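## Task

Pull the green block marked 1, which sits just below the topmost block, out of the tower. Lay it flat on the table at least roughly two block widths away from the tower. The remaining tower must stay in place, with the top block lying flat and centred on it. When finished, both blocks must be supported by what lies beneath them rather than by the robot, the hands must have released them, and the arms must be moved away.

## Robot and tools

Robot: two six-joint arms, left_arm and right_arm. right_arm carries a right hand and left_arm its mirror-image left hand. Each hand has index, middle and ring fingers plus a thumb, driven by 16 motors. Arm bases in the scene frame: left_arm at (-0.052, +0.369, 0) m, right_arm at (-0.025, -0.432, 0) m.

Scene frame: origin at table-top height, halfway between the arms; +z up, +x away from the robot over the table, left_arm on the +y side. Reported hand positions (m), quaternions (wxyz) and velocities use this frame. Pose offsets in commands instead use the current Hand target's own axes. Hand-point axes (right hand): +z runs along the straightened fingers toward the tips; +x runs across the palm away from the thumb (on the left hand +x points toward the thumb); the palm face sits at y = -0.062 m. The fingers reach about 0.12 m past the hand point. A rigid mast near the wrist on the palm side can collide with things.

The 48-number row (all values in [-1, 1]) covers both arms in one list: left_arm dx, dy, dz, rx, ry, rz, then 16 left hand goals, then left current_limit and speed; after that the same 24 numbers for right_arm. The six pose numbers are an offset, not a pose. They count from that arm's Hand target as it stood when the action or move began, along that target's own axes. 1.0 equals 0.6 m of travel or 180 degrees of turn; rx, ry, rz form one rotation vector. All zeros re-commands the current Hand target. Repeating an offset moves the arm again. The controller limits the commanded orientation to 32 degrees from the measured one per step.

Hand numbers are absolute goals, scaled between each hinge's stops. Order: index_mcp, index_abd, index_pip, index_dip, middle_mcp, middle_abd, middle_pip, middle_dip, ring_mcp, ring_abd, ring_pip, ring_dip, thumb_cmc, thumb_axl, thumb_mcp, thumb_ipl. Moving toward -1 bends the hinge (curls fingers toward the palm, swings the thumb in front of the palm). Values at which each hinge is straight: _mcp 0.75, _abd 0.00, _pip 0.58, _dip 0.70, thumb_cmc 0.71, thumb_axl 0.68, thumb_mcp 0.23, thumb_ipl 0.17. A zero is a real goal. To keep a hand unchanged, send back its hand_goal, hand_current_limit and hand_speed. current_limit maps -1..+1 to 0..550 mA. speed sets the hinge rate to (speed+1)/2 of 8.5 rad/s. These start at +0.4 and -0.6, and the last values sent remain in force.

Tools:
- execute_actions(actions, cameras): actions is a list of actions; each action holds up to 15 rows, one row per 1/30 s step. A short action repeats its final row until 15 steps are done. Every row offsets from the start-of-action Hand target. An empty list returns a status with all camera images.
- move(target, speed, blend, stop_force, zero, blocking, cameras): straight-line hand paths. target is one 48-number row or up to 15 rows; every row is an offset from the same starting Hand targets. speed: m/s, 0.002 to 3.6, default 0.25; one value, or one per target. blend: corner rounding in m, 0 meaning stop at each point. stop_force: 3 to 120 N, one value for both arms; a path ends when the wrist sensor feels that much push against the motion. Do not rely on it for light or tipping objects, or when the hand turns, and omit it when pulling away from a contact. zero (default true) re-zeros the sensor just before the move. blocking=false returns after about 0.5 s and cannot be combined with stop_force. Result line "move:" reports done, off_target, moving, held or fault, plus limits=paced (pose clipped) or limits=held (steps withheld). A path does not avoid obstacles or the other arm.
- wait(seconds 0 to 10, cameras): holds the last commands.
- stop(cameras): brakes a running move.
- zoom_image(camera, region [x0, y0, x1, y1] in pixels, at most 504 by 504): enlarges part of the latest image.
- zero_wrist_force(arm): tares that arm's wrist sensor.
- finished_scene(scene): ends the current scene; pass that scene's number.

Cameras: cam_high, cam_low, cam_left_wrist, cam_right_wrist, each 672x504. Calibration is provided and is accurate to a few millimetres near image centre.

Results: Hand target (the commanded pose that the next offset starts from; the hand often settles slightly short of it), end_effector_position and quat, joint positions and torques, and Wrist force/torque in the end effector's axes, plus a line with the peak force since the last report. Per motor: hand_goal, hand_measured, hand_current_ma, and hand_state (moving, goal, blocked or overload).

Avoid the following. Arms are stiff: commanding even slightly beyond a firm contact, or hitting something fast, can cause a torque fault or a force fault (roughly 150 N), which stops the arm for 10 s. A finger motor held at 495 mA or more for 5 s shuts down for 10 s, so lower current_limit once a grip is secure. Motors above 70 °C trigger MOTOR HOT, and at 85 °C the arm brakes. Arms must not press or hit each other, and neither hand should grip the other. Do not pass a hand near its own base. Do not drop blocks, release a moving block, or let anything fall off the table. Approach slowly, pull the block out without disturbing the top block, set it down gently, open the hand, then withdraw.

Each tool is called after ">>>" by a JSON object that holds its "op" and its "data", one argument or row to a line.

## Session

>>> {"op": "execute_actions", "data": {
  "actions": [],
  "cameras": ["cam_high","cam_low"]
}}

>>> {"op": "zoom_image", "data": {
  "camera": "cam_low",
  "region": [300, 235, 360, 295]
}}

>>> {"op": "zoom_image", "data": {
  "camera": "cam_high",
  "region": [283, 120, 328, 165]
}}

Scene clock: 0.00 s.
left_arm: end_effector_position=(+0.5504, +0.5287, +0.3977) hand_goal=(+0.754, +0.000, +0.576, +0.696, +0.754, +0.000, +0.576, +0.696, +0.754, +0.000, +0.576, +0.696, +0.714, +0.678, +0.226, +0.168) hand_measured=(+0.754, +0.000, +0.576, +0.696, +0.754, +0.000, +0.576, +0.696, +0.754, +0.000, +0.576, +0.696, +0.714, +0.678, +0.226, +0.168) hand_current_ma=(+0, +0, +0, +0, +0, +0, +0, +0, +0, +0, +0, +0, +0, +0, +0, +0) hand_state=(goal, goal, goal, goal, goal, goal, goal, goal, goal, goal, goal, goal, goal, goal, goal, goal) hand_current_limit=0.40 hand_speed=-0.60 end_effector_quat_wxyz=(-0.010, +0.779, +0.593, -0.203) | right_arm: end_effector_position=(+0.4847, -0.5058, +0.2798) hand_goal=(+0.754, +0.000, +0.576, +0.696, +0.754, +0.000, +0.576, +0.696, +0.754, +0.000, +0.576, +0.696, +0.714, +0.678, +0.226, +0.168) hand_measured=(+0.754, +0.000, +0.576, +0.696, +0.754, +0.000, +0.576, +0.696, +0.754, +0.000, +0.576, +0.696, +0.714, +0.678, +0.226, +0.168) hand_current_ma=(+0, +0, +0, +0, +0, +0, +0, +0, +0, +0, +0, +0, +0, +0, +0, +0) hand_state=(goal, goal, goal, goal, goal, goal, goal, goal, goal, goal, goal, goal, goal, goal, goal, goal) hand_current_limit=0.40 hand_speed=-0.60 end_effector_quat_wxyz=(+0.034, -0.255, +0.729, +0.635)
Joint positions: left_arm=[3.703 -1.939 -0.898 -2.284 1.555 0.832] | right_arm=[-0.639 -0.894 1.309 -0.65 -0.975 2.886]
Joint velocities: within noise
Joint torques (N m): no reading
Wrist force (N): no reading
Wrist torque (N m): no reading
Wrist force, peak (N): no reading
Hand target: left_arm +0.5504, +0.5287, +0.3977; -0.010, +0.779, +0.593, -0.203 | right_arm +0.4847, -0.5058, +0.2798; +0.034, -0.255, +0.729, +0.635
Images, in order (width x height): cam_high 672x504, cam_low 672x504.

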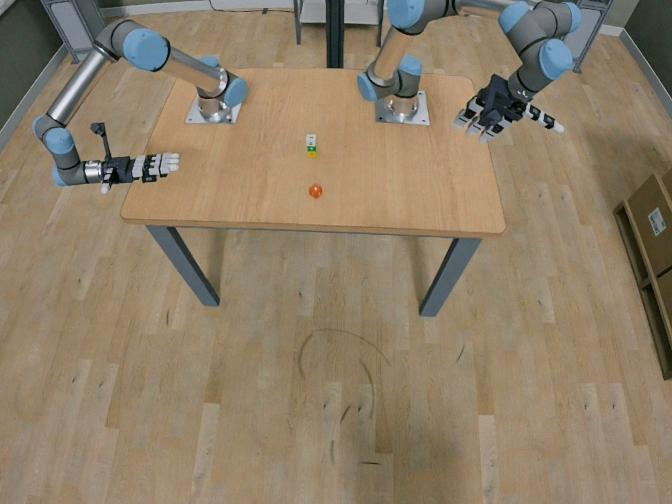

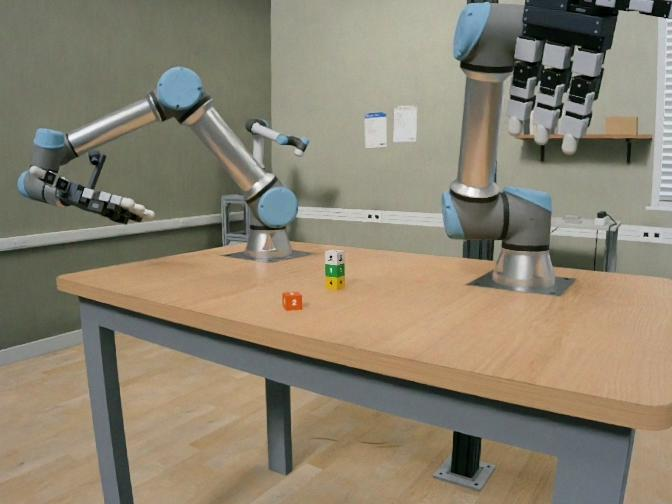

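Scaled by 8.400 from the camera's 672x504 image, which has a finer 960x720 frame.

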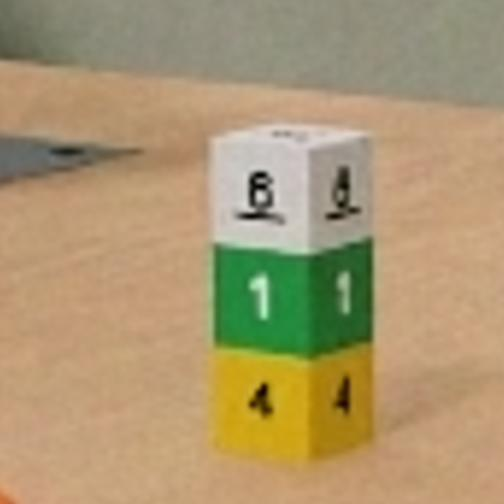

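Scaled by 11.200 from the camera's 672x504 image, which has a finer 960x720 frame.

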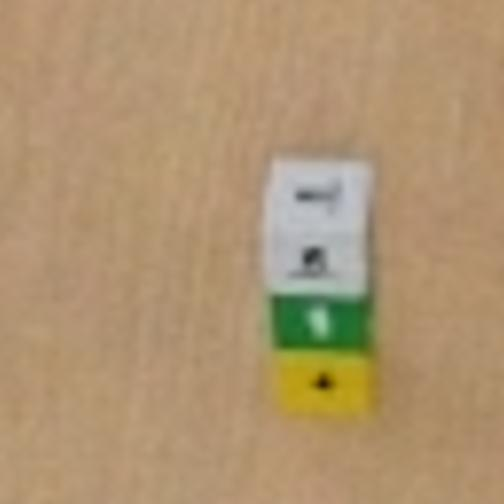

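>>> {"op": "move", "data": {
  "target": [
    [0,0,0,0,0,0,0.754,0,0.576,0.696,0.754,0,0.576,0.696,0.754,0,0.576,0.696,0.714,0.678,0.226,0.168,0.4,-0.6,0.0013,0.1382,0.3020,0.0651,-0.0108,-0.4274,-0.342,-0.09,0.576,0.58,-0.342,0.09,0.576,0.58,0.754,0,0.576,0.696,-0.657,0.678,0.03,0.351,0.4,-0.6],
    [0,0,0,0,0,0,0.754,0,0.576,0.696,0.754,0,0.576,0.696,0.754,0,0.576,0.696,0.714,0.678,0.226,0.168,0.4,-0.6,0.0850,0.1828,0.7002,0.1302,-0.0215,-0.8547,-0.342,-0.09,0.576,0.58,-0.342,0.09,0.576,0.58,0.754,0,0.576,0.696,-0.657,0.678,0.03,0.351,0.4,-0.6]
  ],
  "speed": [0.5,0.5],
  "blend": [0.05,0]
}}

>>> {"op": "move", "data": {
  "target": [
    [0,0,0,0,0,0,0.754,0,0.576,0.696,0.754,0,0.576,0.696,0.754,0,0.576,0.696,0.714,0.678,0.226,0.168,0.4,-0.6,-0.05,0.1820,0.3101,0,0,0,-0.342,-0.09,0.576,0.58,-0.342,0.09,0.576,0.58,0.754,0,0.576,0.696,-0.657,0.678,0.03,0.351,0.4,-0.6],
    [0,0,0,0,0,0,0.754,0,0.576,0.696,0.754,0,0.576,0.696,0.754,0,0.576,0.696,0.714,0.678,0.226,0.168,0.4,-0.6,-0.05,0.2866,0.3192,0,0,0,-0.342,-0.09,0.576,0.58,-0.342,0.09,0.576,0.58,0.754,0,0.576,0.696,-0.657,0.678,0.03,0.351,0.4,-0.6]
  ],
  "speed": [0.25,0.12],
  "cameras": ["cam_high","cam_low"]
}}

>>> {"op": "zoom_image", "data": {
  "camera": "cam_low",
  "region": [310, 240, 365, 295]
}}

>>> {"op": "zoom_image", "data": {
  "camera": "cam_high",
  "region": [294, 125, 329, 160]
}}

Scene clock: 48.33 s.
left_arm: end_effector_position=(+0.5504, +0.5287, +0.3977) hand_goal=(+0.754, +0.000, +0.576, +0.696, +0.754, +0.000, +0.576, +0.696, +0.754, +0.000, +0.576, +0.696, +0.714, +0.678, +0.226, +0.168) hand_measured=(+0.752, +0.000, +0.576, +0.696, +0.752, +0.000, +0.576, +0.696, +0.752, +0.000, +0.576, +0.696, +0.714, +0.678, +0.224, +0.168) hand_current_ma=(-5, +0, +2, +0, -4, +0, +2, +0, -5, +0, +2, +0, +0, -3, -8, -1) hand_state=(goal, goal, goal, goal, goal, goal, goal, goal, goal, goal, goal, goal, goal, goal, goal, goal) hand_current_limit=0.40 hand_speed=-0.60 end_effector_quat_wxyz=(-0.010, +0.779, +0.593, -0.203) | right_arm: end_effector_position=(+0.2797, -0.1196, +0.2796) hand_goal=(-0.342, -0.090, +0.576, +0.580, -0.342, +0.090, +0.576, +0.580, +0.754, +0.000, +0.576, +0.696, -0.656, +0.678, +0.030, +0.352) hand_measured=(-0.342, -0.092, +0.576, +0.584, -0.342, +0.086, +0.576, +0.582, +0.748, -0.002, +0.576, +0.696, -0.658, +0.678, +0.030, +0.350) hand_current_ma=(+0, +0, +0, +0, +0, +0, +0, +0, -1, +0, +0, +0, +0, +0, +0, +0) hand_state=(goal, goal, goal, goal, goal, goal, goal, goal, goal, goal, goal, goal, goal, goal, goal, goal) hand_current_limit=0.40 hand_speed=-0.60 end_effector_quat_wxyz=(-0.675, +0.737, +0.000, +0.000)
Joint positions: left_arm=[3.703 -1.939 -0.898 -2.284 1.555 0.832] | right_arm=[-0.091 -1.86 2.125 -0.857 -0.158 0.587]
Joint torques (N m): left_arm=[-0.54 33.51 22.36 1.8 0.05 -0.07] | right_arm=[-2.83 -9.38 -16.16 -2.65 -0.61 -1.52]
Wrist force (N): left_arm=[-0.2 -0.2 0.3] | right_arm=[-0.6 0.2 -1.7]
Wrist torque (N m): left_arm=[-0.04 0.04 -0.02] | right_arm=[0.11 0.08 0.20]
Wrist force, peak (N): left_arm=[0.3 -0.4 -0.3] | right_arm=[-0.8 0.6 -2.0]
Hand target: left_arm +0.5504, +0.5287, +0.3977; -0.010, +0.779, +0.593, -0.203 | right_arm +0.2798, -0.1196, +0.2796; -0.675, +0.737, +0.000, +0.000
Off the commanded pose: left_arm 0.000 m, 0 deg | right_arm 0.000 m, 0 deg.
move: done

Scene clock: 50.70 s.
left_arm: end_effector_position=(+0.5504, +0.5287, +0.3977) hand_goal=(+0.754, +0.000, +0.576, +0.696, +0.754, +0.000, +0.576, +0.696, +0.754, +0.000, +0.576, +0.696, +0.714, +0.678, +0.226, +0.168) hand_measured=(+0.752, +0.000, +0.576, +0.696, +0.752, +0.000, +0.576, +0.696, +0.752, +0.000, +0.576, +0.696, +0.714, +0.678, +0.224, +0.168) hand_current_ma=(-5, +0, +2, +0, -4, +0, +2, +0, -5, +0, +2, +0, +0, -3, -8, -1) hand_state=(goal, goal, goal, goal, goal, goal, goal, goal, goal, goal, goal, goal, goal, goal, goal, goal) hand_current_limit=0.40 hand_speed=-0.60 end_effector_quat_wxyz=(-0.010, +0.779, +0.593, -0.203) | right_arm: end_effector_position=(+0.2496, +0.0561, +0.0915) hand_goal=(-0.342, -0.090, +0.576, +0.580, -0.342, +0.090, +0.576, +0.580, +0.754, +0.000, +0.576, +0.696, -0.656, +0.678, +0.030, +0.352) hand_measured=(-0.342, -0.092, +0.576, +0.582, -0.342, +0.086, +0.576, +0.582, +0.746, -0.002, +0.576, +0.696, -0.658, +0.678, +0.030, +0.350) hand_current_ma=(+0, +0, +0, +0, +0, +0, +0, +0, -1, +0, +0, +0, +0, +0, +0, +0) hand_state=(goal, goal, goal, goal, goal, goal, goal, goal, goal, goal, goal, goal, goal, goal, goal, goal) hand_current_limit=0.40 hand_speed=-0.60 end_effector_quat_wxyz=(-0.675, +0.737, +0.000, +0.000)
Joint positions: left_arm=[3.703 -1.939 -0.898 -2.284 1.555 0.832] | right_arm=[0.431 -1.282 2.064 -0.555 0.4 -0.209]
Joint torques (N m): left_arm=[-0.71 33.75 22.12 1.78 0.15 -0.13] | right_arm=[-1.38 -33.43 -20.63 -0.16 -1.09 -1.72]
Wrist force (N): left_arm=[0.1 -0.4 0.5] | right_arm=[-0.7 0.4 -1.8]
Wrist torque (N m): left_arm=[-0.08 -0.01 0.02] | right_arm=[0.14 0.11 0.09]
Wrist force, peak (N): left_arm=[0.1 -0.4 0.5] | right_arm=[-0.3 -0.8 -3.2]
Hand target: left_arm +0.5504, +0.5287, +0.3977; -0.010, +0.779, +0.593, -0.203 | right_arm +0.2496, +0.0561, +0.0915; -0.675, +0.737, +0.000, +0.000
Off the commanded pose: left_arm 0.000 m, 0 deg | right_arm 0.000 m, 0 deg.
move: done
Images, in order (width x height): cam_high 672x504, cam_low 672x504.

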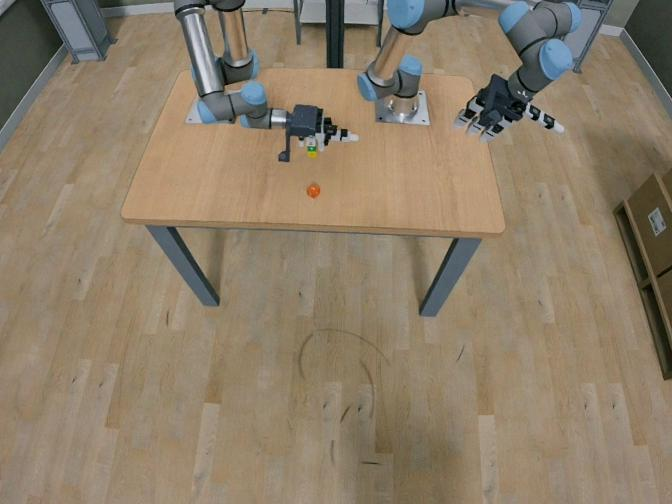

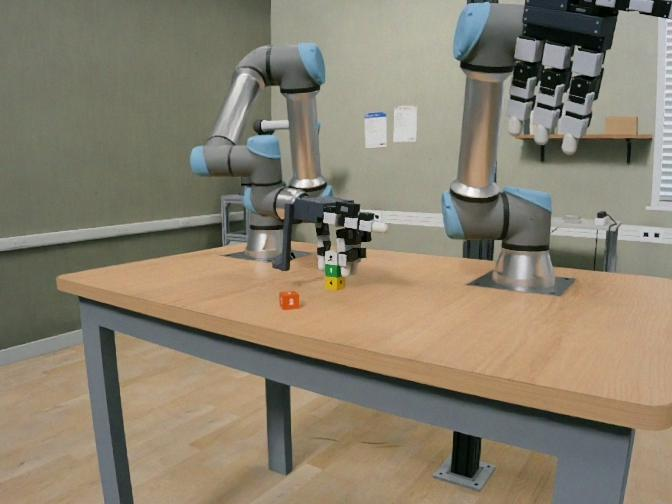

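Scaled by 9.164 from the camera's 672x504 image, which has a finer 960x720 frame.

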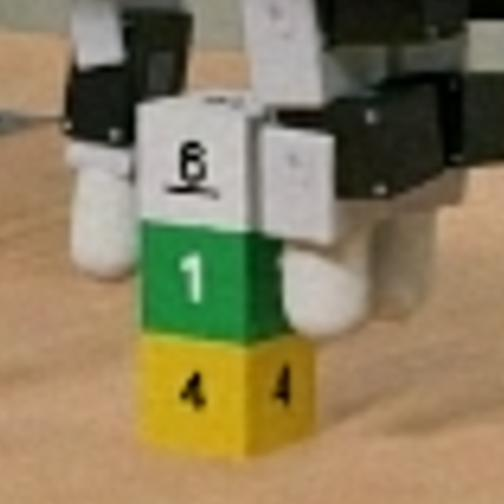

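Scaled by 14.400 from the camera's 672x504 image, which has a finer 960x720 frame.

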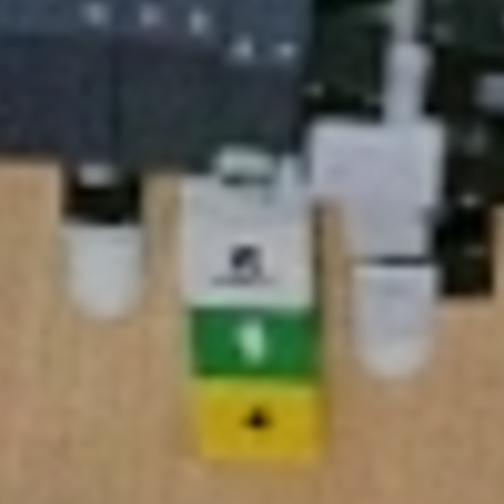

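>>> {"op": "move", "data": {
  "target": [
    [0,0,0,0,0,0,0.754,0,0.576,0.696,0.754,0,0.576,0.696,0.754,0,0.576,0.696,0.714,0.678,0.226,0.168,0.4,-0.6,-0.0037,-0.0007,-0.0014,0,-0.0094,-0.0008,-0.342,-0.09,0.576,0.58,-0.342,0.09,0.576,0.58,0.754,0,0.576,0.696,-0.657,0.678,0.03,0.351,0.2,-0.9],
    [0,0,0,0,0,0,0.754,0,0.576,0.696,0.754,0,0.576,0.696,0.754,0,0.576,0.696,0.714,0.678,0.226,0.168,0.4,-0.6,-0.0037,-0.0007,-0.0014,0,-0.0094,-0.0008,-0.414,-0.09,0.576,0.58,-0.414,0.09,0.576,0.58,0.754,0,0.576,0.696,-0.657,0.678,-0.06,0.351,0.2,-0.9],
    [0,0,0,0,0,0,0.754,0,0.576,0.696,0.754,0,0.576,0.696,0.754,0,0.576,0.696,0.714,0.678,0.226,0.168,0.4,-0.6,-0.0037,-0.0007,-0.0014,0,-0.0094,-0.0008,-0.54,-0.09,0.576,0.56,-0.54,0.09,0.576,0.56,0.754,0,0.576,0.696,-0.657,0.678,-0.20,0.30,0.2,-0.9]
  ],
  "speed": 0.06,
  "cameras": ["cam_high","cam_low"]
}}

>>> {"op": "zoom_image", "data": {
  "camera": "cam_low",
  "region": [310, 240, 365, 295]
}}

>>> {"op": "zoom_image", "data": {
  "camera": "cam_high",
  "region": [294, 125, 329, 160]
}}

Scene clock: 85.47 s.
left_arm: end_effector_position=(+0.5504, +0.5287, +0.3977) hand_goal=(+0.754, +0.000, +0.576, +0.696, +0.754, +0.000, +0.576, +0.696, +0.754, +0.000, +0.576, +0.696, +0.714, +0.678, +0.226, +0.168) hand_measured=(+0.752, +0.000, +0.576, +0.696, +0.752, +0.000, +0.576, +0.696, +0.752, +0.000, +0.576, +0.696, +0.714, +0.678, +0.224, +0.168) hand_current_ma=(-5, +0, +2, +0, -4, +0, +2, +0, -5, +0, +2, +0, +0, -3, -8, -1) hand_state=(goal, goal, goal, goal, goal, goal, goal, goal, goal, goal, goal, goal, goal, goal, goal, goal) hand_current_limit=0.40 hand_speed=-0.60 end_effector_quat_wxyz=(-0.010, +0.779, +0.593, -0.203) | right_arm: end_effector_position=(+0.2474, +0.0553, +0.0920) hand_goal=(-0.540, -0.090, +0.576, +0.560, -0.540, +0.090, +0.576, +0.560, +0.754, +0.000, +0.576, +0.696, -0.656, +0.678, -0.200, +0.300) hand_measured=(-0.436, -0.092, +0.610, +0.578, -0.436, +0.086, +0.606, +0.576, +0.746, -0.002, +0.576, +0.696, -0.650, +0.678, -0.054, +0.338) hand_current_ma=(+185, +0, +19, +5, +186, +0, +14, +4, -1, +0, +0, +0, +1, +0, +330, +43) hand_state=(blocked, goal, blocked, goal, blocked, goal, blocked, goal, goal, goal, goal, goal, goal, goal, blocked, blocked) hand_current_limit=0.20 hand_speed=-0.90 end_effector_quat_wxyz=(-0.675, +0.737, +0.011, -0.010)
Joint positions: left_arm=[3.703 -1.939 -0.898 -2.284 1.555 0.832] | right_arm=[0.426 -1.272 2.049 -0.531 0.367 -0.231]
Joint torques (N m): left_arm=[-0.42 34.01 22.1 1.85 0.21 -0.14] | right_arm=[9.03 -42.64 -6.2 -2.06 2.07 1.16]
Wrist force (N): left_arm=[0.0 -0.1 -0.1] | right_arm=[-0.6 0.4 -1.9]
Wrist torque (N m): left_arm=[0.00 -0.01 0.01] | right_arm=[0.16 0.09 0.21]
Wrist force, peak (N): left_arm=[-0.2 -0.1 0.5] | right_arm=[-0.9 0.7 -2.1]
Hand target: left_arm +0.5504, +0.5287, +0.3977; -0.010, +0.779, +0.593, -0.203 | right_arm +0.2474, +0.0553, +0.0920; -0.675, +0.737, +0.011, -0.010
Off the commanded pose: left_arm 0.000 m, 0 deg | right_arm 0.000 m, 0 deg.
move: done
Images, in order (width x height): cam_high 672x504, cam_low 672x504.

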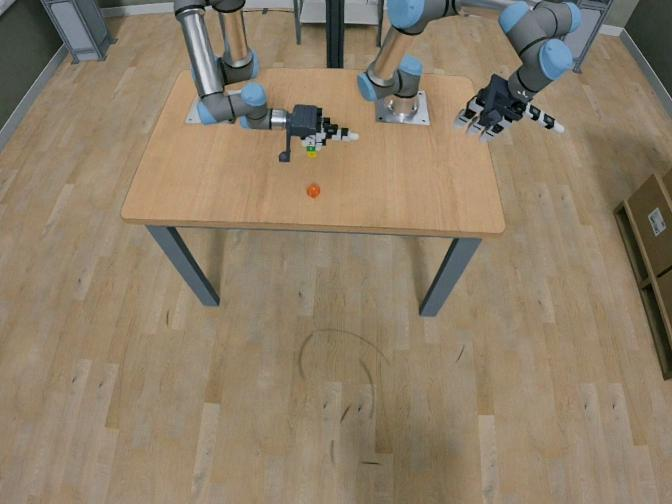

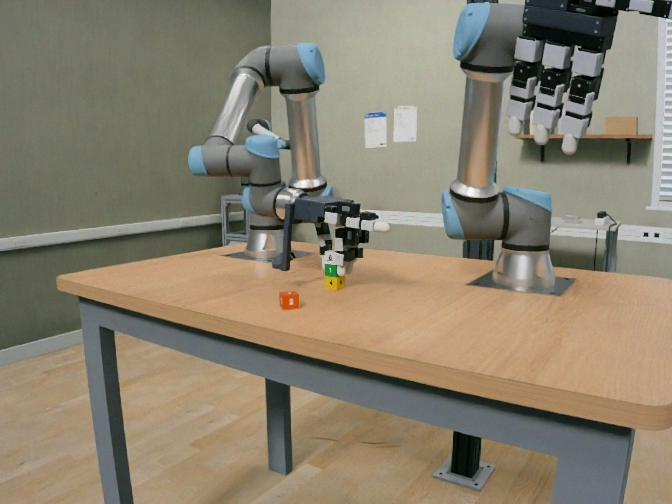

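Scaled by 9.164 from the camera's 672x504 image, which has a finer 960x720 frame.

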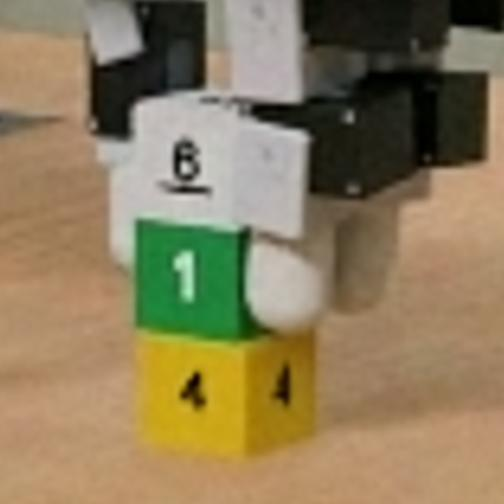

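Scaled by 14.400 from the camera's 672x504 image, which has a finer 960x720 frame.

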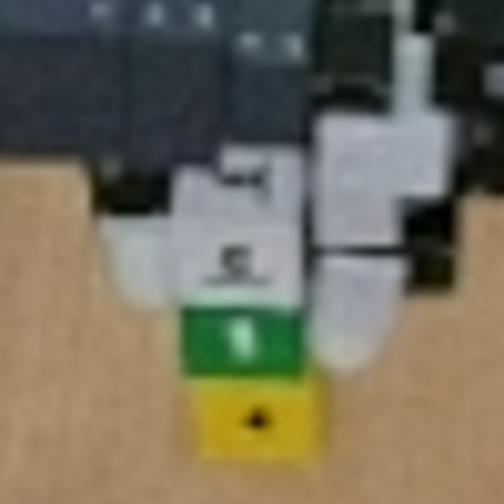

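>>> {"op": "move", "data": {
  "target": [
    [0,0,0,0,0,0,0.754,0,0.576,0.696,0.754,0,0.576,0.696,0.754,0,0.576,0.696,0.714,0.678,0.226,0.168,0.4,-0.6,0,-0.0365,-0.0032,0,0,0,-0.54,-0.09,0.576,0.56,-0.54,0.09,0.576,0.56,0.754,0,0.576,0.696,-0.657,0.678,-0.20,0.30,0.2,-0.9],
    [0,0,0,0,0,0,0.754,0,0.576,0.696,0.754,0,0.576,0.696,0.754,0,0.576,0.696,0.714,0.678,0.226,0.168,0.4,-0.6,0.0057,-0.0532,0.1877,0,0,0,-0.54,-0.09,0.576,0.56,-0.54,0.09,0.576,0.56,0.754,0,0.576,0.696,-0.657,0.678,-0.20,0.30,0.2,-0.9],
    [0,0,0,0,0,0,0.754,0,0.576,0.696,0.754,0,0.576,0.696,0.754,0,0.576,0.696,0.714,0.678,0.226,0.168,0.4,-0.6,0.0057,0.0248,0.1945,0,0,0,-0.54,-0.09,0.576,0.56,-0.54,0.09,0.576,0.56,0.754,0,0.576,0.696,-0.657,0.678,-0.20,0.30,0.2,-0.9]
  ],
  "speed": [0.08,0.15,0.08],
  "blend": [0.006,0.006,0]
}}

>>> {"op": "move", "data": {
  "target": [0,0,0,0,0,0,0.754,0,0.576,0.696,0.754,0,0.576,0.696,0.754,0,0.576,0.696,0.714,0.678,0.226,0.168,0.4,-0.6,0,0.0100,0.0009,0,0,0,-0.54,-0.09,0.576,0.56,-0.54,0.09,0.576,0.56,0.754,0,0.576,0.696,-0.657,0.678,-0.20,0.30,0.2,-0.9],
  "speed": 0.01,
  "stop_force": 3,
  "cameras": ["cam_high","cam_low"]
}}

>>> {"op": "zoom_image", "data": {
  "camera": "cam_low",
  "region": [310, 230, 410, 300]
}}

>>> {"op": "zoom_image", "data": {
  "camera": "cam_high",
  "region": [290, 120, 360, 170]
}}

Scene clock: 101.17 s.
left_arm: end_effector_position=(+0.5504, +0.5287, +0.3977) hand_goal=(+0.754, +0.000, +0.576, +0.696, +0.754, +0.000, +0.576, +0.696, +0.754, +0.000, +0.576, +0.696, +0.714, +0.678, +0.226, +0.168) hand_measured=(+0.752, +0.000, +0.576, +0.696, +0.752, +0.000, +0.576, +0.696, +0.752, +0.000, +0.576, +0.696, +0.714, +0.678, +0.224, +0.168) hand_current_ma=(-5, +0, +2, +0, -4, +0, +2, +0, -5, +0, +2, +0, +0, -3, -8, -1) hand_state=(goal, goal, goal, goal, goal, goal, goal, goal, goal, goal, goal, goal, goal, goal, goal, goal) hand_current_limit=0.40 hand_speed=-0.60 end_effector_quat_wxyz=(-0.010, +0.779, +0.593, -0.203) | right_arm: end_effector_position=(+0.2473, +0.1703, +0.0669) hand_goal=(-0.540, -0.090, +0.576, +0.560, -0.540, +0.090, +0.576, +0.560, +0.754, +0.000, +0.576, +0.696, -0.656, +0.678, -0.200, +0.300) hand_measured=(-0.436, -0.092, +0.612, +0.578, -0.436, +0.086, +0.606, +0.576, +0.746, -0.002, +0.576, +0.696, -0.650, +0.678, -0.054, +0.338) hand_current_ma=(+185, +0, +21, +6, +185, +0, +15, +4, -1, +0, +0, +0, +1, +0, +330, +43) hand_state=(blocked, goal, blocked, goal, blocked, goal, blocked, goal, goal, goal, goal, goal, goal, goal, blocked, blocked) hand_current_limit=0.20 hand_speed=-0.90 end_effector_quat_wxyz=(-0.675, +0.737, +0.011, -0.010)
Joint positions: left_arm=[3.703 -1.939 -0.898 -2.284 1.555 0.832] | right_arm=[0.664 -1.087 1.841 -0.598 0.6 -0.128]
Joint torques (N m): left_arm=[-0.65 34.04 22.54 1.83 0.24 -0.15] | right_arm=[-0.85 -49.4 -22.75 0.38 1.42 0.35]
Wrist force (N): left_arm=[0.1 0.0 0.2] | right_arm=[-1.0 0.9 -1.9]
Wrist torque (N m): left_arm=[-0.01 -0.01 0.02] | right_arm=[0.21 0.15 0.15]
Wrist force, peak (N): left_arm=[0.4 -0.3 0.3] | right_arm=[-0.7 0.5 -3.3]
Hand target: left_arm +0.5504, +0.5287, +0.3977; -0.010, +0.779, +0.593, -0.203 | right_arm +0.2474, +0.1703, +0.0670; -0.675, +0.737, +0.011, -0.010
Off the commanded pose: left_arm 0.000 m, 0 deg | right_arm 0.000 m, 0 deg.
move: done

Scene clock: 102.60 s.
left_arm: end_effector_position=(+0.5504, +0.5287, +0.3977) hand_goal=(+0.754, +0.000, +0.576, +0.696, +0.754, +0.000, +0.576, +0.696, +0.754, +0.000, +0.576, +0.696, +0.714, +0.678, +0.226, +0.168) hand_measured=(+0.752, +0.000, +0.576, +0.696, +0.752, +0.000, +0.576, +0.696, +0.752, +0.000, +0.576, +0.696, +0.714, +0.678, +0.224, +0.168) hand_current_ma=(-5, +0, +2, +0, -4, +0, +2, +0, -5, +0, +2, +0, +0, -3, -8, -1) hand_state=(goal, goal, goal, goal, goal, goal, goal, goal, goal, goal, goal, goal, goal, goal, goal, goal) hand_current_limit=0.40 hand_speed=-0.60 end_effector_quat_wxyz=(-0.010, +0.779, +0.593, -0.203) | right_arm: end_effector_position=(+0.2474, +0.1703, +0.0635) hand_goal=(-0.540, -0.090, +0.576, +0.560, -0.540, +0.090, +0.576, +0.560, +0.754, +0.000, +0.576, +0.696, -0.656, +0.678, -0.200, +0.300) hand_measured=(-0.438, -0.090, +0.612, +0.578, -0.438, +0.086, +0.606, +0.576, +0.746, -0.002, +0.576, +0.696, -0.650, +0.678, -0.054, +0.338) hand_current_ma=(+181, +0, +22, +6, +183, +0, +15, +4, -1, +0, +0, +0, +1, +0, +330, +43) hand_state=(blocked, goal, blocked, goal, blocked, goal, blocked, goal, goal, goal, goal, goal, goal, goal, blocked, blocked) hand_current_limit=0.20 hand_speed=-0.90 end_effector_quat_wxyz=(-0.675, +0.737, +0.011, -0.010)
Joint positions: left_arm=[3.703 -1.939 -0.898 -2.284 1.555 0.832] | right_arm=[0.664 -1.081 1.843 -0.606 0.6 -0.128]
Joint torques (N m): left_arm=[-0.97 33.8 22.21 1.88 0.18 0] | right_arm=[4.28 -52.78 -21.85 1 1.77 -1.59]
Wrist force (N): left_arm=[0.0 0.1 0.1] | right_arm=[-0.7 0.6 -1.6]
Wrist torque (N m): left_arm=[0.00 0.00 0.00] | right_arm=[0.17 0.10 0.17]
Wrist force, peak (N): left_arm=[0.3 -0.3 0.3] | right_arm=[-1.2 -6.1 -3.3]
Hand target: left_arm +0.5504, +0.5287, +0.3977; -0.010, +0.779, +0.593, -0.203 | right_arm +0.2474, +0.1703, +0.0635; -0.675, +0.737, +0.011, -0.010 (not the last commanded pose)
Off the commanded pose: left_arm 0.000 m, 0 deg | right_arm 0.003 m, 0 deg.
move: contact (right_arm)
Images, in order (width x height): cam_high 672x504, cam_low 672x504.

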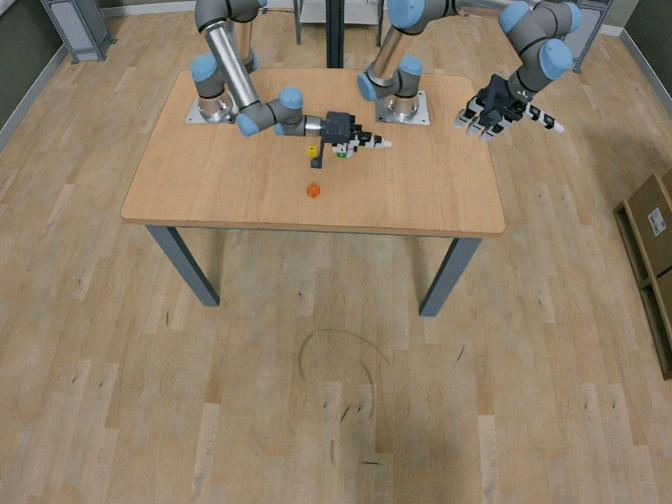

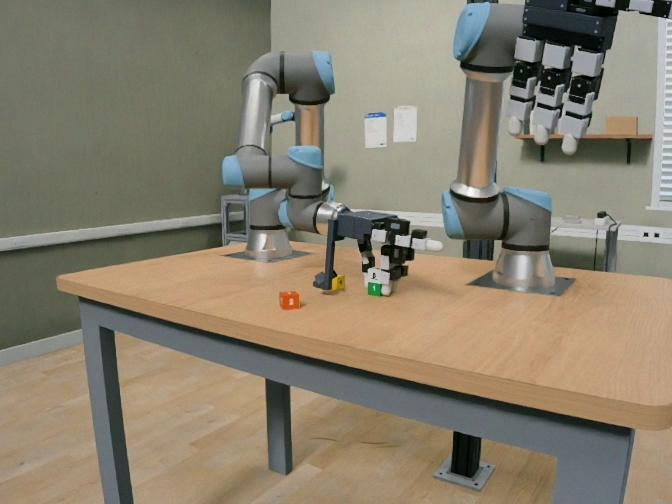

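Scaled by 5.040 from the camera's 672x504 image, which has a finer 960x720 frame.

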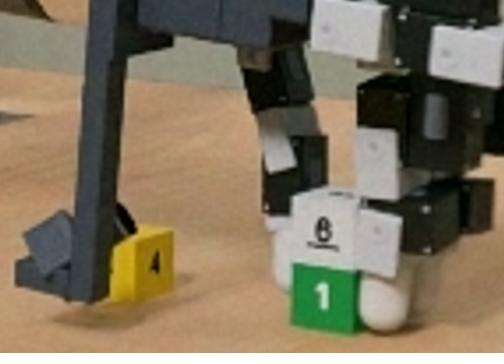

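Scaled by 7.200 from the camera's 672x504 image, which has a finer 960x720 frame.

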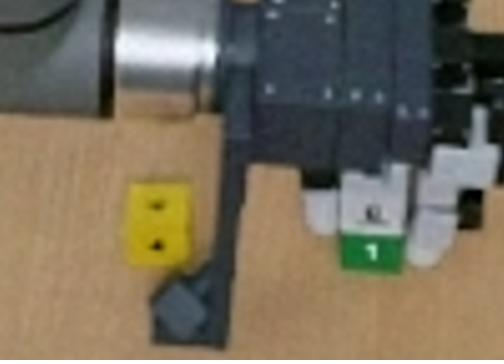

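>>> {"op": "move", "data": {
  "target": [
    [0,0,0,0,0,0,0.754,0,0.576,0.696,0.754,0,0.576,0.696,0.754,0,0.576,0.696,0.714,0.678,0.226,0.168,0.4,-0.6,0,0,0,0,0,0,-0.35,-0.09,0.576,0.58,-0.35,0.09,0.576,0.58,0.754,0,0.576,0.696,-0.657,0.678,0.04,0.35,0.2,-0.9],
    [0,0,0,0,0,0,0.754,0,0.576,0.696,0.754,0,0.576,0.696,0.754,0,0.576,0.696,0.714,0.678,0.226,0.168,0.4,-0.6,0,-0.0481,-0.0042,0,0,0,-0.35,-0.09,0.576,0.58,-0.35,0.09,0.576,0.58,0.754,0,0.576,0.696,-0.657,0.678,0.04,0.35,0.2,-0.9],
    [0,0,0,0,0,0,0.754,0,0.576,0.696,0.754,0,0.576,0.696,0.754,0,0.576,0.696,0.714,0.678,0.226,0.168,0.4,-0.6,0,-0.0481,-0.0042,0,0,0,-0.41,-0.09,0.576,0.57,-0.41,0.09,0.576,0.57,0.754,0,0.576,0.696,-0.657,0.678,-0.05,0.35,0.2,-0.9]
  ],
  "speed": 0.1,
  "cameras": ["cam_high","cam_low"]
}}

>>> {"op": "zoom_image", "data": {
  "camera": "cam_low",
  "region": [310, 230, 410, 300]
}}

>>> {"op": "zoom_image", "data": {
  "camera": "cam_high",
  "region": [290, 120, 360, 170]
}}

Scene clock: 119.00 s.
left_arm: end_effector_position=(+0.5504, +0.5287, +0.3977) hand_goal=(+0.754, +0.000, +0.576, +0.696, +0.754, +0.000, +0.576, +0.696, +0.754, +0.000, +0.576, +0.696, +0.714, +0.678, +0.226, +0.168) hand_measured=(+0.752, +0.000, +0.576, +0.696, +0.752, +0.000, +0.576, +0.696, +0.752, +0.000, +0.576, +0.696, +0.714, +0.678, +0.224, +0.168) hand_current_ma=(-5, +0, +2, +0, -4, +0, +2, +0, -5, +0, +2, +0, +0, -3, -8, -1) hand_state=(goal, goal, goal, goal, goal, goal, goal, goal, goal, goal, goal, goal, goal, goal, goal, goal) hand_current_limit=0.40 hand_speed=-0.60 end_effector_quat_wxyz=(-0.010, +0.779, +0.593, -0.203) | right_arm: end_effector_position=(+0.2474, +0.1703, +0.0924) hand_goal=(-0.410, -0.090, +0.576, +0.570, -0.410, +0.090, +0.576, +0.570, +0.754, +0.000, +0.576, +0.696, -0.656, +0.678, -0.050, +0.350) hand_measured=(-0.408, -0.090, +0.578, +0.574, -0.408, +0.086, +0.578, +0.572, +0.746, -0.002, +0.576, +0.696, -0.652, +0.678, -0.046, +0.352) hand_current_ma=(+0, +0, +0, +0, +0, +0, +0, +0, -1, +0, +0, +0, +0, +0, +0, +0) hand_state=(goal, goal, goal, goal, goal, goal, goal, goal, goal, goal, goal, goal, goal, goal, goal, goal) hand_current_limit=0.20 hand_speed=-0.90 end_effector_quat_wxyz=(-0.675, +0.737, +0.011, -0.010)
Joint positions: left_arm=[3.703 -1.939 -0.898 -2.284 1.555 0.832] | right_arm=[0.664 -1.128 1.822 -0.538 0.6 -0.128]
Joint torques (N m): left_arm=[-0.13 33.5 22.27 1.85 0.41 -0.01] | right_arm=[8.83 -26.27 -9.2 -1.24 2.09 -1.71]
Wrist force (N): left_arm=[0.0 0.0 0.2] | right_arm=[-0.8 0.7 -1.9]
Wrist torque (N m): left_arm=[-0.02 0.00 0.00] | right_arm=[0.20 0.13 0.15]
Wrist force, peak (N): left_arm=[0.3 -0.4 0.2] | right_arm=[-1.0 -1.0 -2.3]
Hand target: left_arm +0.5504, +0.5287, +0.3977; -0.010, +0.779, +0.593, -0.203 | right_arm +0.2474, +0.1703, +0.0924; -0.675, +0.737, +0.011, -0.010
Off the commanded pose: left_arm 0.000 m, 0 deg | right_arm 0.000 m, 0 deg.
move: done
Images, in order (width x height): cam_high 672x504, cam_low 672x504.

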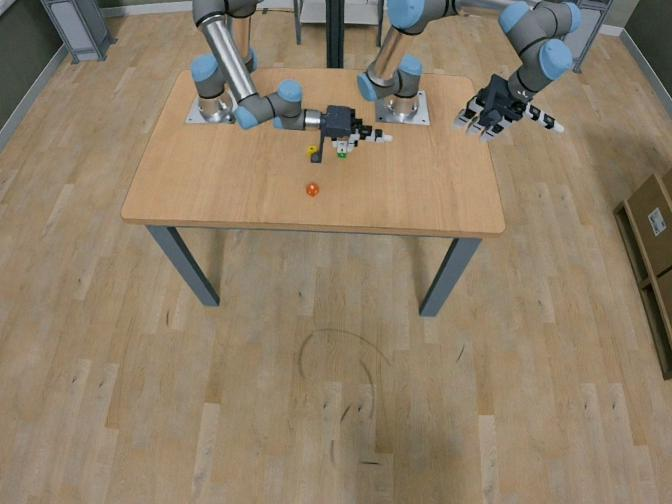

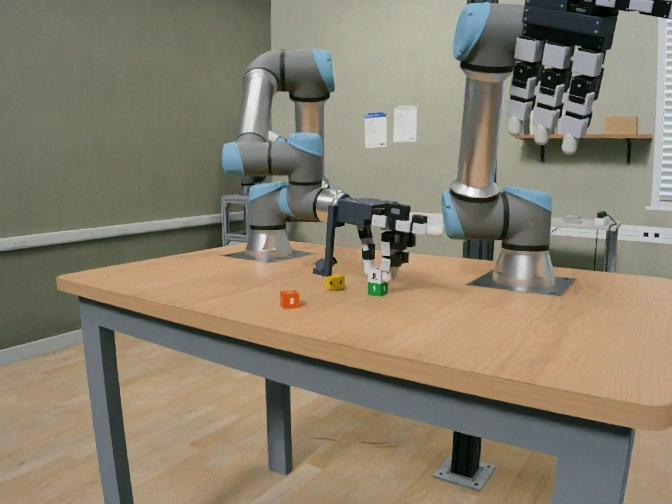

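Scaled by 5.040 from the camera's 672x504 image, which has a finer 960x720 frame.

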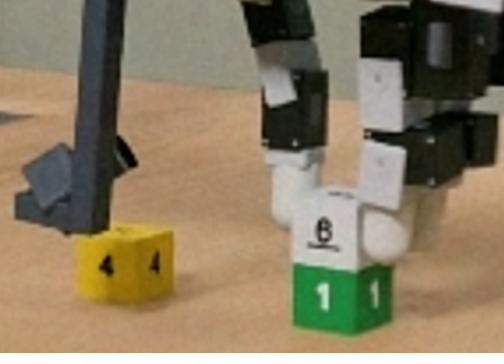

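Scaled by 7.200 from the camera's 672x504 image, which has a finer 960x720 frame.

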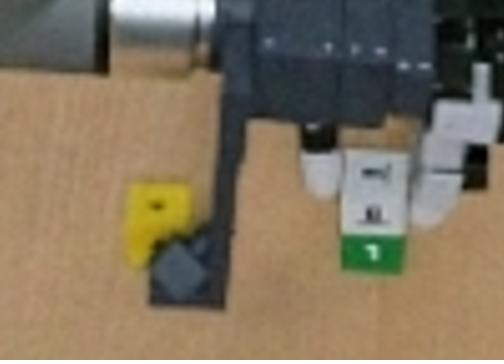

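>>> {"op": "move", "data": {
  "target": [
    [0,0,0,0,0,0,0.754,0,0.576,0.696,0.754,0,0.576,0.696,0.754,0,0.576,0.696,0.714,0.678,0.226,0.168,0.4,-0.6,0,0,0,0,0,0,-0.52,-0.09,0.576,0.55,-0.52,0.09,0.576,0.55,0.754,0,0.576,0.696,-0.657,0.678,-0.17,0.30,0.2,-0.9],
    [0,0,0,0,0,0,0.754,0,0.576,0.696,0.754,0,0.576,0.696,0.754,0,0.576,0.696,0.714,0.678,0.226,0.168,0.4,-0.6,0,-0.0365,-0.0032,0,0,0,-0.52,-0.09,0.576,0.55,-0.52,0.09,0.576,0.55,0.754,0,0.576,0.696,-0.657,0.678,-0.17,0.30,0.2,-0.9],
    [0,0,0,0,0,0,0.754,0,0.576,0.696,0.754,0,0.576,0.696,0.754,0,0.576,0.696,0.714,0.678,0.226,0.168,0.4,-0.6,-0.0056,-0.0201,-0.1908,0,0,0,-0.52,-0.09,0.576,0.55,-0.52,0.09,0.576,0.55,0.754,0,0.576,0.696,-0.657,0.678,-0.17,0.30,0.2,-0.9],
    [0,0,0,0,0,0,0.754,0,0.576,0.696,0.754,0,0.576,0.696,0.754,0,0.576,0.696,0.714,0.678,0.226,0.168,0.4,-0.6,-0.0056,0.0089,-0.1882,0,0,0,-0.52,-0.09,0.576,0.55,-0.52,0.09,0.576,0.55,0.754,0,0.576,0.696,-0.657,0.678,-0.17,0.30,0.2,-0.9]
  ],
  "speed": [0.08,0.08,0.15,0.08],
  "blend": [0,0.006,0.004,0],
  "cameras": ["cam_high","cam_low"]
}}

>>> {"op": "zoom_image", "data": {
  "camera": "cam_low",
  "region": [310, 240, 365, 295]
}}

>>> {"op": "zoom_image", "data": {
  "camera": "cam_high",
  "region": [294, 125, 329, 160]
}}

Scene clock: 134.17 s.
left_arm: end_effector_position=(+0.5504, +0.5287, +0.3977) hand_goal=(+0.754, +0.000, +0.576, +0.696, +0.754, +0.000, +0.576, +0.696, +0.754, +0.000, +0.576, +0.696, +0.714, +0.678, +0.226, +0.168) hand_measured=(+0.752, +0.000, +0.576, +0.696, +0.752, +0.000, +0.576, +0.696, +0.752, +0.000, +0.576, +0.696, +0.714, +0.678, +0.224, +0.168) hand_current_ma=(-5, +0, +2, +0, -4, +0, +2, +0, -5, +0, +2, +0, +0, -3, -8, -1) hand_state=(goal, goal, goal, goal, goal, goal, goal, goal, goal, goal, goal, goal, goal, goal, goal, goal) hand_current_limit=0.40 hand_speed=-0.60 end_effector_quat_wxyz=(-0.010, +0.779, +0.593, -0.203) | right_arm: end_effector_position=(+0.2474, +0.0573, +0.0970) hand_goal=(-0.520, -0.090, +0.576, +0.550, -0.520, +0.090, +0.576, +0.550, +0.754, +0.000, +0.576, +0.696, -0.656, +0.678, -0.170, +0.300) hand_measured=(-0.430, -0.090, +0.612, +0.568, -0.430, +0.086, +0.604, +0.564, +0.746, -0.002, +0.576, +0.696, -0.650, +0.678, -0.058, +0.336) hand_current_ma=(+140, +0, +20, +6, +144, +0, +14, +4, -1, +0, +0, +0, +1, +0, +320, +40) hand_state=(blocked, goal, blocked, goal, blocked, goal, blocked, goal, goal, goal, goal, goal, goal, goal, blocked, blocked) hand_current_limit=0.20 hand_speed=-0.90 end_effector_quat_wxyz=(-0.675, +0.737, +0.011, -0.010)
Joint positions: left_arm=[3.703 -1.939 -0.898 -2.284 1.555 0.832] | right_arm=[0.431 -1.279 2.042 -0.519 0.372 -0.227]
Joint torques (N m): left_arm=[-0.91 33.67 22.29 1.78 0.33 0] | right_arm=[-4.64 -37.25 -21.41 1.1 -1.77 -0.82]
Wrist force (N): left_arm=[0.1 -0.2 0.1] | right_arm=[-0.6 0.6 -1.8]
Wrist torque (N m): left_arm=[-0.03 -0.01 0.01] | right_arm=[0.17 0.10 0.10]
Wrist force, peak (N): left_arm=[0.2 -0.2 0.5] | right_arm=[-0.9 -0.6 -3.2]
Hand target: left_arm +0.5504, +0.5287, +0.3977; -0.010, +0.779, +0.593, -0.203 | right_arm +0.2474, +0.0573, +0.0970; -0.675, +0.737, +0.011, -0.010
Off the commanded pose: left_arm 0.000 m, 0 deg | right_arm 0.000 m, 0 deg.
move: done
Images, in order (width x height): cam_high 672x504, cam_low 672x504.

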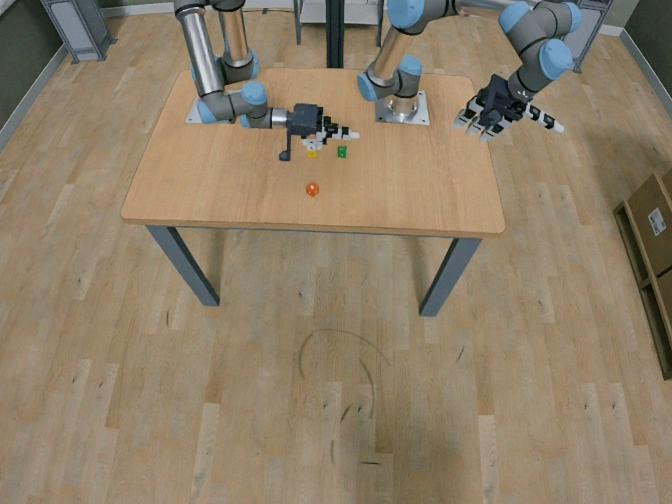

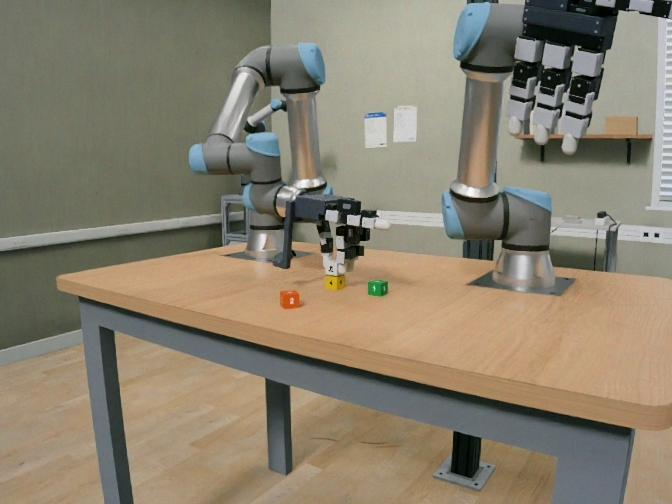

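Scaled by 9.164 from the camera's 672x504 image, which has a finer 960x720 frame.

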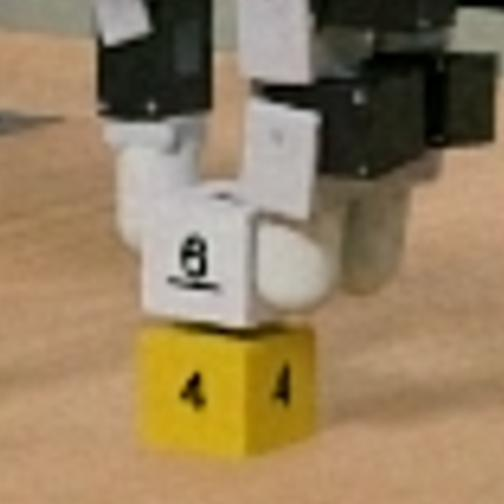

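Scaled by 14.400 from the camera's 672x504 image, which has a finer 960x720 frame.

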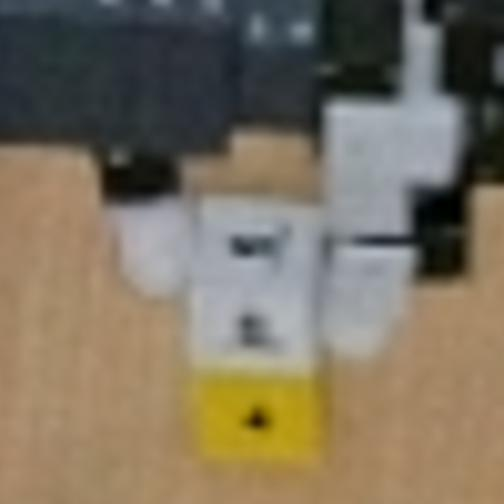

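>>> {"op": "move", "data": {
  "target": [0,0,0,0,0,0,0.754,0,0.576,0.696,0.754,0,0.576,0.696,0.754,0,0.576,0.696,0.714,0.678,0.226,0.168,0.4,-0.6,0,0.0112,0,0,0,0,-0.52,-0.09,0.576,0.55,-0.52,0.09,0.576,0.55,0.754,0,0.576,0.696,-0.657,0.678,-0.17,0.30,0.2,-0.9],
  "speed": 0.01,
  "stop_force": 3,
  "cameras": ["cam_high","cam_low"]
}}

>>> {"op": "zoom_image", "data": {
  "camera": "cam_low",
  "region": [310, 240, 365, 295]
}}

>>> {"op": "zoom_image", "data": {
  "camera": "cam_high",
  "region": [294, 125, 329, 160]
}}

Scene clock: 143.20 s.
left_arm: end_effector_position=(+0.5504, +0.5287, +0.3977) hand_goal=(+0.754, +0.000, +0.576, +0.696, +0.754, +0.000, +0.576, +0.696, +0.754, +0.000, +0.576, +0.696, +0.714, +0.678, +0.226, +0.168) hand_measured=(+0.752, +0.000, +0.576, +0.696, +0.752, +0.000, +0.576, +0.696, +0.752, +0.000, +0.576, +0.696, +0.714, +0.678, +0.224, +0.168) hand_current_ma=(-5, +0, +2, +0, -4, +0, +2, +0, -5, +0, +2, +0, +0, -3, -8, -1) hand_state=(goal, goal, goal, goal, goal, goal, goal, goal, goal, goal, goal, goal, goal, goal, goal, goal) hand_current_limit=0.40 hand_speed=-0.60 end_effector_quat_wxyz=(-0.010, +0.779, +0.593, -0.203) | right_arm: end_effector_position=(+0.2475, +0.0569, +0.0921) hand_goal=(-0.520, -0.090, +0.576, +0.550, -0.520, +0.090, +0.576, +0.550, +0.754, +0.000, +0.576, +0.696, -0.656, +0.678, -0.170, +0.300) hand_measured=(-0.430, -0.088, +0.612, +0.568, -0.430, +0.084, +0.604, +0.564, +0.746, -0.002, +0.576, +0.696, -0.650, +0.678, -0.058, +0.336) hand_current_ma=(+140, +0, +20, +6, +144, +0, +14, +4, -1, +0, +0, +0, +1, +0, +320, +40) hand_state=(blocked, goal, blocked, goal, blocked, goal, blocked, goal, goal, goal, goal, goal, goal, goal, blocked, blocked) hand_current_limit=0.20 hand_speed=-0.90 end_effector_quat_wxyz=(-0.675, +0.737, +0.011, -0.010)
Joint positions: left_arm=[3.703 -1.939 -0.898 -2.284 1.555 0.832] | right_arm=[0.43 -1.27 2.047 -0.532 0.371 -0.228]
Joint torques (N m): left_arm=[-0.48 34.01 22.27 1.81 0.48 0.05] | right_arm=[9.12 -43.39 -21.84 1.97 1.73 0.87]
Wrist force (N): left_arm=[0.3 0.0 0.1] | right_arm=[-0.9 0.6 -1.9]
Wrist torque (N m): left_arm=[-0.01 -0.03 0.02] | right_arm=[0.19 0.14 0.23]
Wrist force, peak (N): left_arm=[-0.3 -0.5 0.1] | right_arm=[-0.9 -4.0 -2.7]
Hand target: left_arm +0.5504, +0.5287, +0.3977; -0.010, +0.779, +0.593, -0.203 | right_arm +0.2475, +0.0569, +0.0921; -0.675, +0.737, +0.011, -0.010 (not the last commanded pose)
Off the commanded pose: left_arm 0.000 m, 0 deg | right_arm 0.002 m, 0 deg.
move: contact (right_arm)
Images, in order (width x height): cam_high 672x504, cam_low 672x504.

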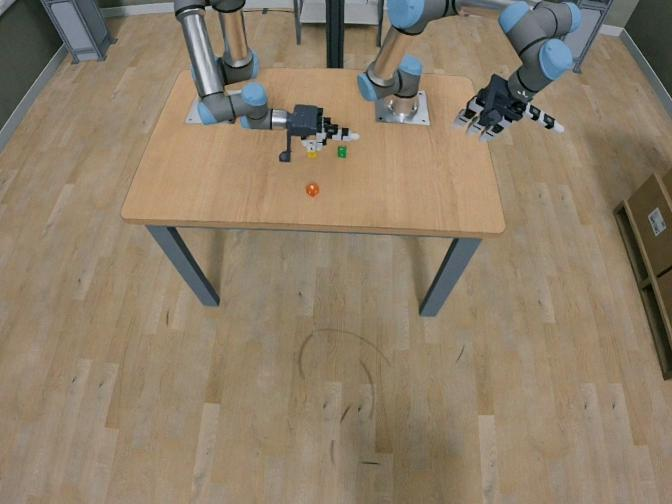

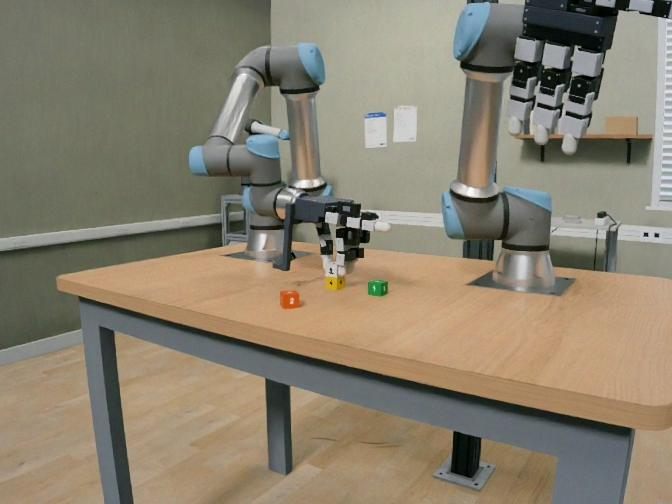

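Scaled by 9.164 from the camera's 672x504 image, which has a finer 960x720 frame.

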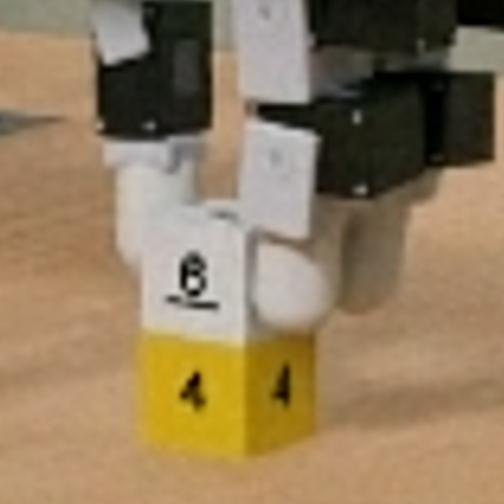

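Scaled by 14.400 from the camera's 672x504 image, which has a finer 960x720 frame.

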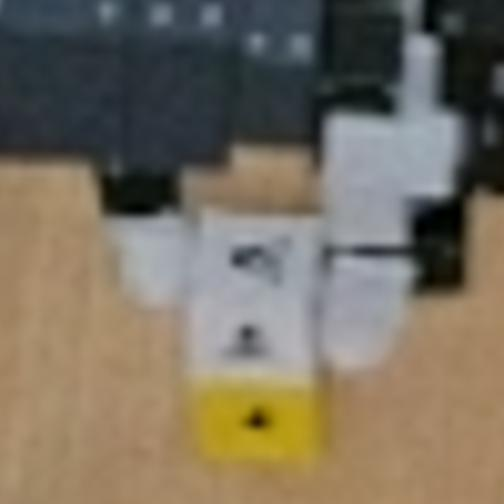

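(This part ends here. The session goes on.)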